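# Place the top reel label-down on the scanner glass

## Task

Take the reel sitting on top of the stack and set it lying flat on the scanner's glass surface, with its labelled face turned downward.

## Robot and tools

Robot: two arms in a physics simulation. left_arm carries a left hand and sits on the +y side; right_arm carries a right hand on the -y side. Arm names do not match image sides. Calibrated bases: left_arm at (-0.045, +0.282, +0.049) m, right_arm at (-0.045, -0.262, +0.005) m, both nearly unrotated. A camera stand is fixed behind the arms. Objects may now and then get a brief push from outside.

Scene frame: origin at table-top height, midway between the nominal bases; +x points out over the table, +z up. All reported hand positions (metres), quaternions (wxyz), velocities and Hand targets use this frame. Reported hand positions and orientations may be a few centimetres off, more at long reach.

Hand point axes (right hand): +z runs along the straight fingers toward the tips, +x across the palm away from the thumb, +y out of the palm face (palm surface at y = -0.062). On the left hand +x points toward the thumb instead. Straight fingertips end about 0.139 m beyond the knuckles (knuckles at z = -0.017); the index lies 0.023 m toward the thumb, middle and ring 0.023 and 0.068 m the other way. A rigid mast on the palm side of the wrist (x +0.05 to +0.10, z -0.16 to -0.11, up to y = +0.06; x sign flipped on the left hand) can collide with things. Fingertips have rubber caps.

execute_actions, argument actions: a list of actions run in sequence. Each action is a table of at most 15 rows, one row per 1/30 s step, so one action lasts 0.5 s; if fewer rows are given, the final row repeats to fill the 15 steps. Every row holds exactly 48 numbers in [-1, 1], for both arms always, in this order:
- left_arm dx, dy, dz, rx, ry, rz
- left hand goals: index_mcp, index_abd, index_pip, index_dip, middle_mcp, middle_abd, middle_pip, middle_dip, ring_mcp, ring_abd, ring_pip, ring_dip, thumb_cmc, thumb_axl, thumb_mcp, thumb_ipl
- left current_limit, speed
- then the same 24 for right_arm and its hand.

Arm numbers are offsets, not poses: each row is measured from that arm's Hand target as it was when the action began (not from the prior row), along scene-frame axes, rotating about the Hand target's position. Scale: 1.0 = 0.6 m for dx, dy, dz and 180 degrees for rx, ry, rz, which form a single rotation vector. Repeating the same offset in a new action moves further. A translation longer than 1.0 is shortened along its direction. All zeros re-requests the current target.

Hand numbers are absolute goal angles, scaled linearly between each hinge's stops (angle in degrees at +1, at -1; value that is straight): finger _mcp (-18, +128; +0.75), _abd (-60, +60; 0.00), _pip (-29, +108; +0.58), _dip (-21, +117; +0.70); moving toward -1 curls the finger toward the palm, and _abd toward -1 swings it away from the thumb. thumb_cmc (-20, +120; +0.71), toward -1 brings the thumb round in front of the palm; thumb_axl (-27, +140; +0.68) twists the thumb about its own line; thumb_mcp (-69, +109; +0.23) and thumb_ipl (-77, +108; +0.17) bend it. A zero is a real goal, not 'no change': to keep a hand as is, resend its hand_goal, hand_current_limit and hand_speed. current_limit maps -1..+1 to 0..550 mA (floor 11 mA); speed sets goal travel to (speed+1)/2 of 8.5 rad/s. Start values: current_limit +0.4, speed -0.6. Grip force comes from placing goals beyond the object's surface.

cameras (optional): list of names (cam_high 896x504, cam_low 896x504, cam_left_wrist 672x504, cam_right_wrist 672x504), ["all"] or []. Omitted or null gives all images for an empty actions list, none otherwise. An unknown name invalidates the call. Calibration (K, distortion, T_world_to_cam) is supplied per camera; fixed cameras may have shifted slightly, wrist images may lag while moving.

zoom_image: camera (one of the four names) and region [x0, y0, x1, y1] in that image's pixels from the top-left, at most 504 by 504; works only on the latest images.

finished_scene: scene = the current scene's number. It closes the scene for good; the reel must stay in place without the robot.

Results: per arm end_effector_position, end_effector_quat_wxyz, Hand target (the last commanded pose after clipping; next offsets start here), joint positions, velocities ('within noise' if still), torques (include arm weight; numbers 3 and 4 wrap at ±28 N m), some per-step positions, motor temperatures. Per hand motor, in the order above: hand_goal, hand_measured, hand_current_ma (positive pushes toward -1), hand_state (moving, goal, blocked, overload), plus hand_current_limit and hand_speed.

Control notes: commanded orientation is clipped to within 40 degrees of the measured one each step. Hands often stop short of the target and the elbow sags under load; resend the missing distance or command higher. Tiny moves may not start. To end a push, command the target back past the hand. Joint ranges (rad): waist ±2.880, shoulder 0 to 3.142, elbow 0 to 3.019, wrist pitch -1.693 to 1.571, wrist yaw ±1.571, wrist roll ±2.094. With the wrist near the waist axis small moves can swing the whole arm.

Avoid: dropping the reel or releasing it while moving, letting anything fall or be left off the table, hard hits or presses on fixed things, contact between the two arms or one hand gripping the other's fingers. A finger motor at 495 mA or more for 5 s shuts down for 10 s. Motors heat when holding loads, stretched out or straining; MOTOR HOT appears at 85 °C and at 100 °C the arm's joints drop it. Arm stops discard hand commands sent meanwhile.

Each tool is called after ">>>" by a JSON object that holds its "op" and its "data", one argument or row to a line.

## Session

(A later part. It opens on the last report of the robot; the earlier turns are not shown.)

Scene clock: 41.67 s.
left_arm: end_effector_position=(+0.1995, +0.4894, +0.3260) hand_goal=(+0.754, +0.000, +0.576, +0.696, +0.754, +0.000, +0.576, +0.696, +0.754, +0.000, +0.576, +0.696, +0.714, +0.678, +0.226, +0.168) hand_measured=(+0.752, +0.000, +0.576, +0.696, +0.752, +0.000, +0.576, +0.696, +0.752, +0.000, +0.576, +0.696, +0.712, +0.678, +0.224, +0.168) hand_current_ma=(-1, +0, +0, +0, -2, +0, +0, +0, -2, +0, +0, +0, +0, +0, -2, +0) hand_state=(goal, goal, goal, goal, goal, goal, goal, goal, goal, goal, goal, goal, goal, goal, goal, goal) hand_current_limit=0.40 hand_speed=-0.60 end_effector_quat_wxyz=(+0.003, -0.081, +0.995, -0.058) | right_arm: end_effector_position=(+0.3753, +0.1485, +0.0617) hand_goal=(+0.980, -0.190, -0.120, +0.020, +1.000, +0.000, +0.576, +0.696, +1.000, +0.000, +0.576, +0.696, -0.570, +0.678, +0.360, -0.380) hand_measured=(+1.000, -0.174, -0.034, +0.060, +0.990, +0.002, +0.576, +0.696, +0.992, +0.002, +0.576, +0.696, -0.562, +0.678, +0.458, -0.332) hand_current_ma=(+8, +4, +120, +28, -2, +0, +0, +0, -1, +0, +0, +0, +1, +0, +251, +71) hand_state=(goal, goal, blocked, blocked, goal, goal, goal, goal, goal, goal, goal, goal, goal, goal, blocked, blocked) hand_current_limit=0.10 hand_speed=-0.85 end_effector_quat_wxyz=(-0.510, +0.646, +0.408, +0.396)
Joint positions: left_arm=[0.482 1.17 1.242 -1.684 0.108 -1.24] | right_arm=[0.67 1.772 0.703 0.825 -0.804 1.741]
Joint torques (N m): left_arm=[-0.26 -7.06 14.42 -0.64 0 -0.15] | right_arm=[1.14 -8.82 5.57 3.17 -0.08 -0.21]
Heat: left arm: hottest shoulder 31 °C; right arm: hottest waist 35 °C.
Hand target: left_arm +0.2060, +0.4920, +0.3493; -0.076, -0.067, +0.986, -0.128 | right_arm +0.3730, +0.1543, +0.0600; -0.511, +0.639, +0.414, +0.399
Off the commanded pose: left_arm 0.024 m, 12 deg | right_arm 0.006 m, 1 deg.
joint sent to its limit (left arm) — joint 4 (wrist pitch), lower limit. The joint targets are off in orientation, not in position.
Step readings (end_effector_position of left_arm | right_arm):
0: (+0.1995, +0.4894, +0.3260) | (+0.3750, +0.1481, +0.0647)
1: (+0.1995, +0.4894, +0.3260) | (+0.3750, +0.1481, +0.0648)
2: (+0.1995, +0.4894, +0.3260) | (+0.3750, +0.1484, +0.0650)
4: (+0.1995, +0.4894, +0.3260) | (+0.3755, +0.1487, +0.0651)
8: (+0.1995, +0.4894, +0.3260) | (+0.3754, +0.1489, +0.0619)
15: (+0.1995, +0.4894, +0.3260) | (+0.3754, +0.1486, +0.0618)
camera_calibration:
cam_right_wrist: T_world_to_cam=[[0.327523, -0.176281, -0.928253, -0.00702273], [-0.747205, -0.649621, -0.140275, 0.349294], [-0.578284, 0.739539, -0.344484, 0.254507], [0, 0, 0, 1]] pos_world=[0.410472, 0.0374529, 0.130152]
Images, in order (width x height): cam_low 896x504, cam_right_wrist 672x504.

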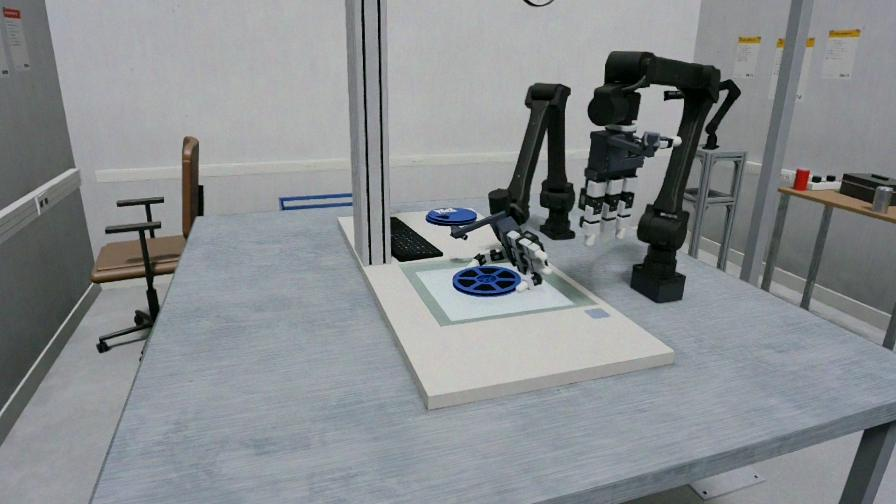

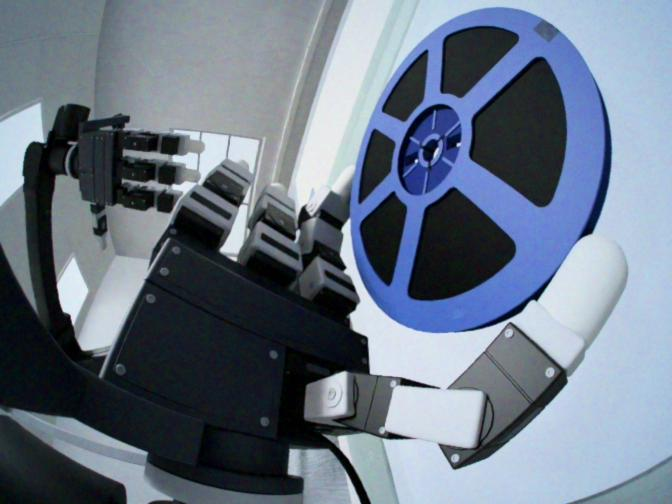

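Release gently, then retreat.

>>> {"op": "execute_actions", "data": {
  "actions": [
    [[0,0,0,0,0,0,0.754,0,0.576,0.696,0.754,0,0.576,0.696,0.754,0,0.576,0.696,0.714,0.678,0.226,0.168,0.4,-0.6,0,0,0,0,0,0,0.979,-0.19,-0.07,0.12,1,0,0.576,0.696,1,0,0.576,0.696,-0.571,0.678,0.43,-0.28,0.1,-0.9]],
    [[0,0,0,0,0,0,0.754,0,0.576,0.696,0.754,0,0.576,0.696,0.754,0,0.576,0.696,0.714,0.678,0.226,0.168,0.4,-0.6,0,0,0.003,0,0,0,0.979,-0.19,-0.04,0.4,1,0,0.576,0.696,1,0,0.576,0.696,-0.571,0.678,0.45,-0.07,0.1,-0.85]],
    [[0,0,0,0,0,0,0.754,0,0.576,0.696,0.754,0,0.576,0.696,0.754,0,0.576,0.696,0.714,0.678,0.226,0.168,0.4,-0.6,-0.01,0,0.045,0,0,0,0.979,-0.19,-0.04,0.5,1,0,0.576,0.696,1,0,0.576,0.696,-0.571,0.678,0.45,-0.07,0.1,-0.85]],
    [[0,0,0,0,0,0,0.754,0,0.576,0.696,0.754,0,0.576,0.696,0.754,0,0.576,0.696,0.714,0.678,0.226,0.168,0.4,-0.6,-0.02,0,0.08,0,0,0,0.979,-0.19,-0.04,0.5,1,0,0.576,0.696,1,0,0.576,0.696,-0.571,0.678,0.45,-0.07,0.1,-0.85]],
    [[0,0,0,0,0,0,0.754,0,0.576,0.696,0.754,0,0.576,0.696,0.754,0,0.576,0.696,0.714,0.678,0.226,0.168,0.4,-0.6,-0.03,-0.05,0.08,0,0,0,0.979,-0.19,-0.04,0.5,1,0,0.576,0.696,1,0,0.576,0.696,-0.571,0.678,0.45,-0.07,0.1,-0.85]]
  ],
  "cameras": ["cam_high","cam_low","cam_right_wrist"]
}}

>>> {"op": "zoom_image", "data": {
  "camera": "cam_low",
  "region": [420, 220, 600, 320]
}}

Scene clock: 44.77 s.
left_arm: end_effector_position=(+0.1995, +0.4894, +0.3260) hand_goal=(+0.754, +0.000, +0.576, +0.696, +0.754, +0.000, +0.576, +0.696, +0.754, +0.000, +0.576, +0.696, +0.714, +0.678, +0.226, +0.168) hand_measured=(+0.752, +0.000, +0.576, +0.696, +0.752, +0.000, +0.576, +0.696, +0.752, +0.000, +0.576, +0.696, +0.712, +0.678, +0.224, +0.168) hand_current_ma=(-1, +0, +0, +0, -2, +0, +0, +0, -2, +0, +0, +0, +0, +0, -2, +0) hand_state=(goal, goal, goal, goal, goal, goal, goal, goal, goal, goal, goal, goal, goal, goal, goal, goal) hand_current_limit=0.40 hand_speed=-0.60 end_effector_quat_wxyz=(+0.003, -0.081, +0.995, -0.058) | right_arm: end_effector_position=(+0.3319, +0.1275, +0.1848) hand_goal=(+0.980, -0.190, -0.040, +0.500, +1.000, +0.000, +0.576, +0.696, +1.000, +0.000, +0.576, +0.696, -0.570, +0.678, +0.450, -0.070) hand_measured=(+0.976, -0.182, -0.044, +0.498, +0.992, +0.002, +0.576, +0.696, +0.994, +0.002, +0.576, +0.696, -0.562, +0.678, +0.448, -0.072) hand_current_ma=(+0, +1, +0, +0, -2, +0, +0, +0, -1, +0, +0, +0, +1, +0, +0, +0) hand_state=(goal, goal, goal, goal, goal, goal, goal, goal, goal, goal, goal, goal, goal, goal, goal, goal) hand_current_limit=0.10 hand_speed=-0.85 end_effector_quat_wxyz=(-0.514, +0.636, +0.415, +0.398)
Joint positions: left_arm=[0.482 1.17 1.242 -1.684 0.108 -1.24] | right_arm=[0.688 1.351 0.661 0.466 -0.806 1.741]
Joint torques (N m): left_arm=[-0.15 -7 14.38 -0.69 -0.01 -0.17] | right_arm=[-0.67 -6.48 8.29 1.57 -0.23 -0.2]
Heat: left arm: hottest shoulder 31 °C; right arm: hottest waist 35 °C.
Hand target: left_arm +0.2060, +0.4920, +0.3493; -0.076, -0.067, +0.986, -0.128 | right_arm +0.3370, +0.1245, +0.1849; -0.511, +0.639, +0.414, +0.399
Off the commanded pose: left_arm 0.024 m, 12 deg | right_arm 0.006 m, 1 deg.
joint sent to its limit (left arm) — joint 4 (wrist pitch), lower limit. The joint targets are off in orientation, not in position.
Step readings (end_effector_position of left_arm | right_arm):
0: (+0.1995, +0.4894, +0.3260) | (+0.3753, +0.1486, +0.0618)
1: (+0.1995, +0.4894, +0.3260) | (+0.3753, +0.1486, +0.0618)
2: (+0.1995, +0.4894, +0.3260) | (+0.3753, +0.1486, +0.0618)
4: (+0.1995, +0.4894, +0.3260) | (+0.3752, +0.1485, +0.0616)
8: (+0.1995, +0.4894, +0.3260) | (+0.3751, +0.1484, +0.0617)
15: (+0.1995, +0.4894, +0.3260) | (+0.3739, +0.1497, +0.0618)
16: (+0.1995, +0.4894, +0.3260) | (+0.3739, +0.1497, +0.0618)
17: (+0.1995, +0.4894, +0.3260) | (+0.3739, +0.1497, +0.0618)
19: (+0.1995, +0.4894, +0.3260) | (+0.3739, +0.1497, +0.0618)
23: (+0.1995, +0.4894, +0.3260) | (+0.3739, +0.1497, +0.0618)
30: (+0.1995, +0.4894, +0.3260) | (+0.3739, +0.1497, +0.0618)
31: (+0.1995, +0.4894, +0.3260) | (+0.3739, +0.1497, +0.0618)
32: (+0.1995, +0.4894, +0.3260) | (+0.3741, +0.1497, +0.0620)
34: (+0.1995, +0.4894, +0.3260) | (+0.3738, +0.1492, +0.0631)
38: (+0.1995, +0.4894, +0.3260) | (+0.3721, +0.1495, +0.0747)
45: (+0.1995, +0.4894, +0.3260) | (+0.3716, +0.1506, +0.0871)
46: (+0.1995, +0.4894, +0.3260) | (+0.3714, +0.1505, +0.0867)
47: (+0.1995, +0.4894, +0.3260) | (+0.3705, +0.1503, +0.0863)
49: (+0.1995, +0.4894, +0.3260) | (+0.3670, +0.1482, +0.0893)
53: (+0.1995, +0.4894, +0.3260) | (+0.3607, +0.1489, +0.1173)
60: (+0.1995, +0.4894, +0.3260) | (+0.3563, +0.1496, +0.1374)
61: (+0.1995, +0.4894, +0.3260) | (+0.3559, +0.1492, +0.1361)
62: (+0.1995, +0.4894, +0.3260) | (+0.3543, +0.1484, +0.1348)
64: (+0.1995, +0.4894, +0.3260) | (+0.3473, +0.1444, +0.1370)
68: (+0.1995, +0.4894, +0.3260) | (+0.3363, +0.1343, +0.1641)
75: (+0.1995, +0.4894, +0.3260) | (+0.3325, +0.1287, +0.1882)
camera_calibration:
cam_right_wrist: T_world_to_cam=[[0.344424, -0.158772, -0.925291, 0.109321], [-0.732511, -0.661905, -0.159087, 0.320654], [-0.587197, 0.73258, -0.344278, 0.291262], [0, 0, 0, 1]] pos_world=[0.368258, 0.0162271, 0.25244]
Images, in order (width x height): cam_high 896x504, cam_low 896x504, cam_right_wrist 672x504.

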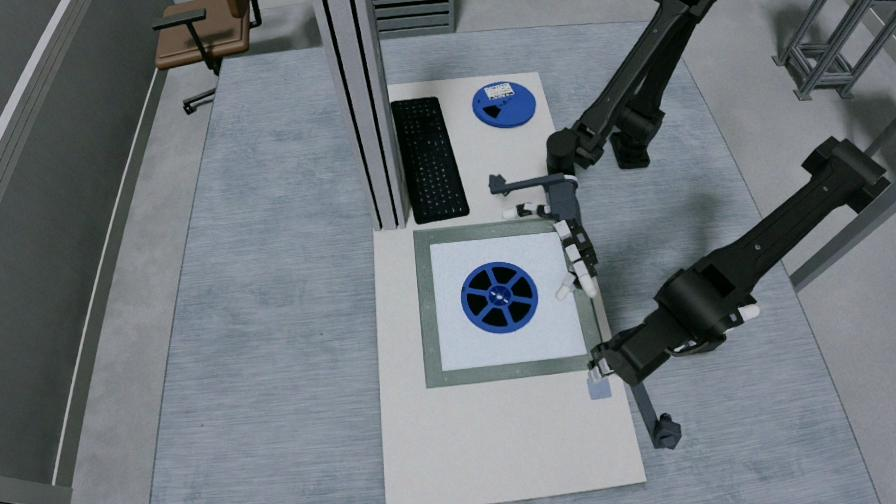

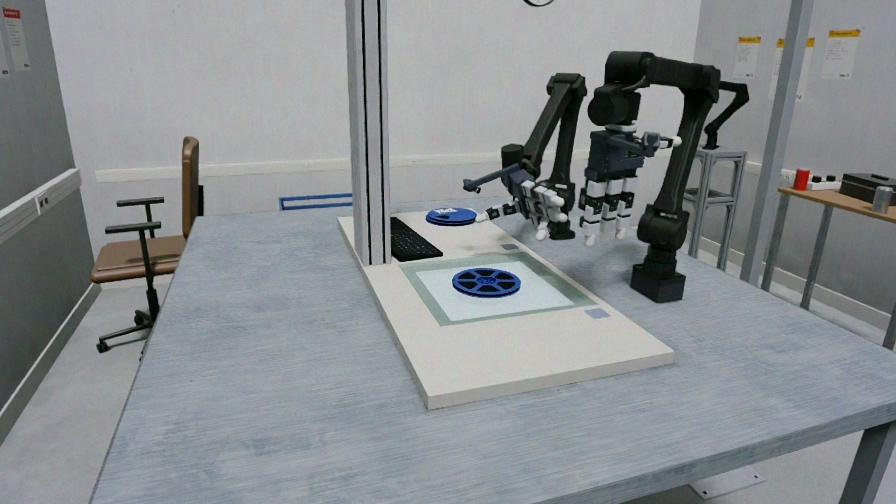

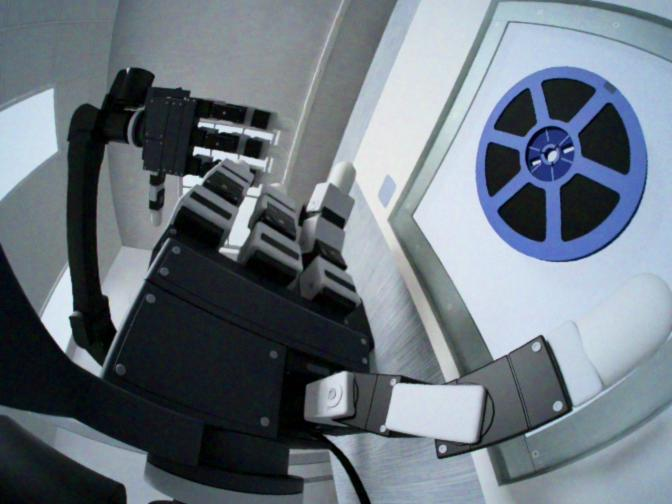

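Scaled by 2.800.

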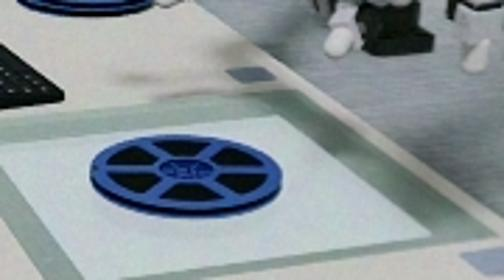

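The reel is lying flat on the glass with its label side down, and the hand is clear of it.

>>> {"op": "finished_scene", "data": {
  "scene": 2
}}

The scene is finished: the task was done.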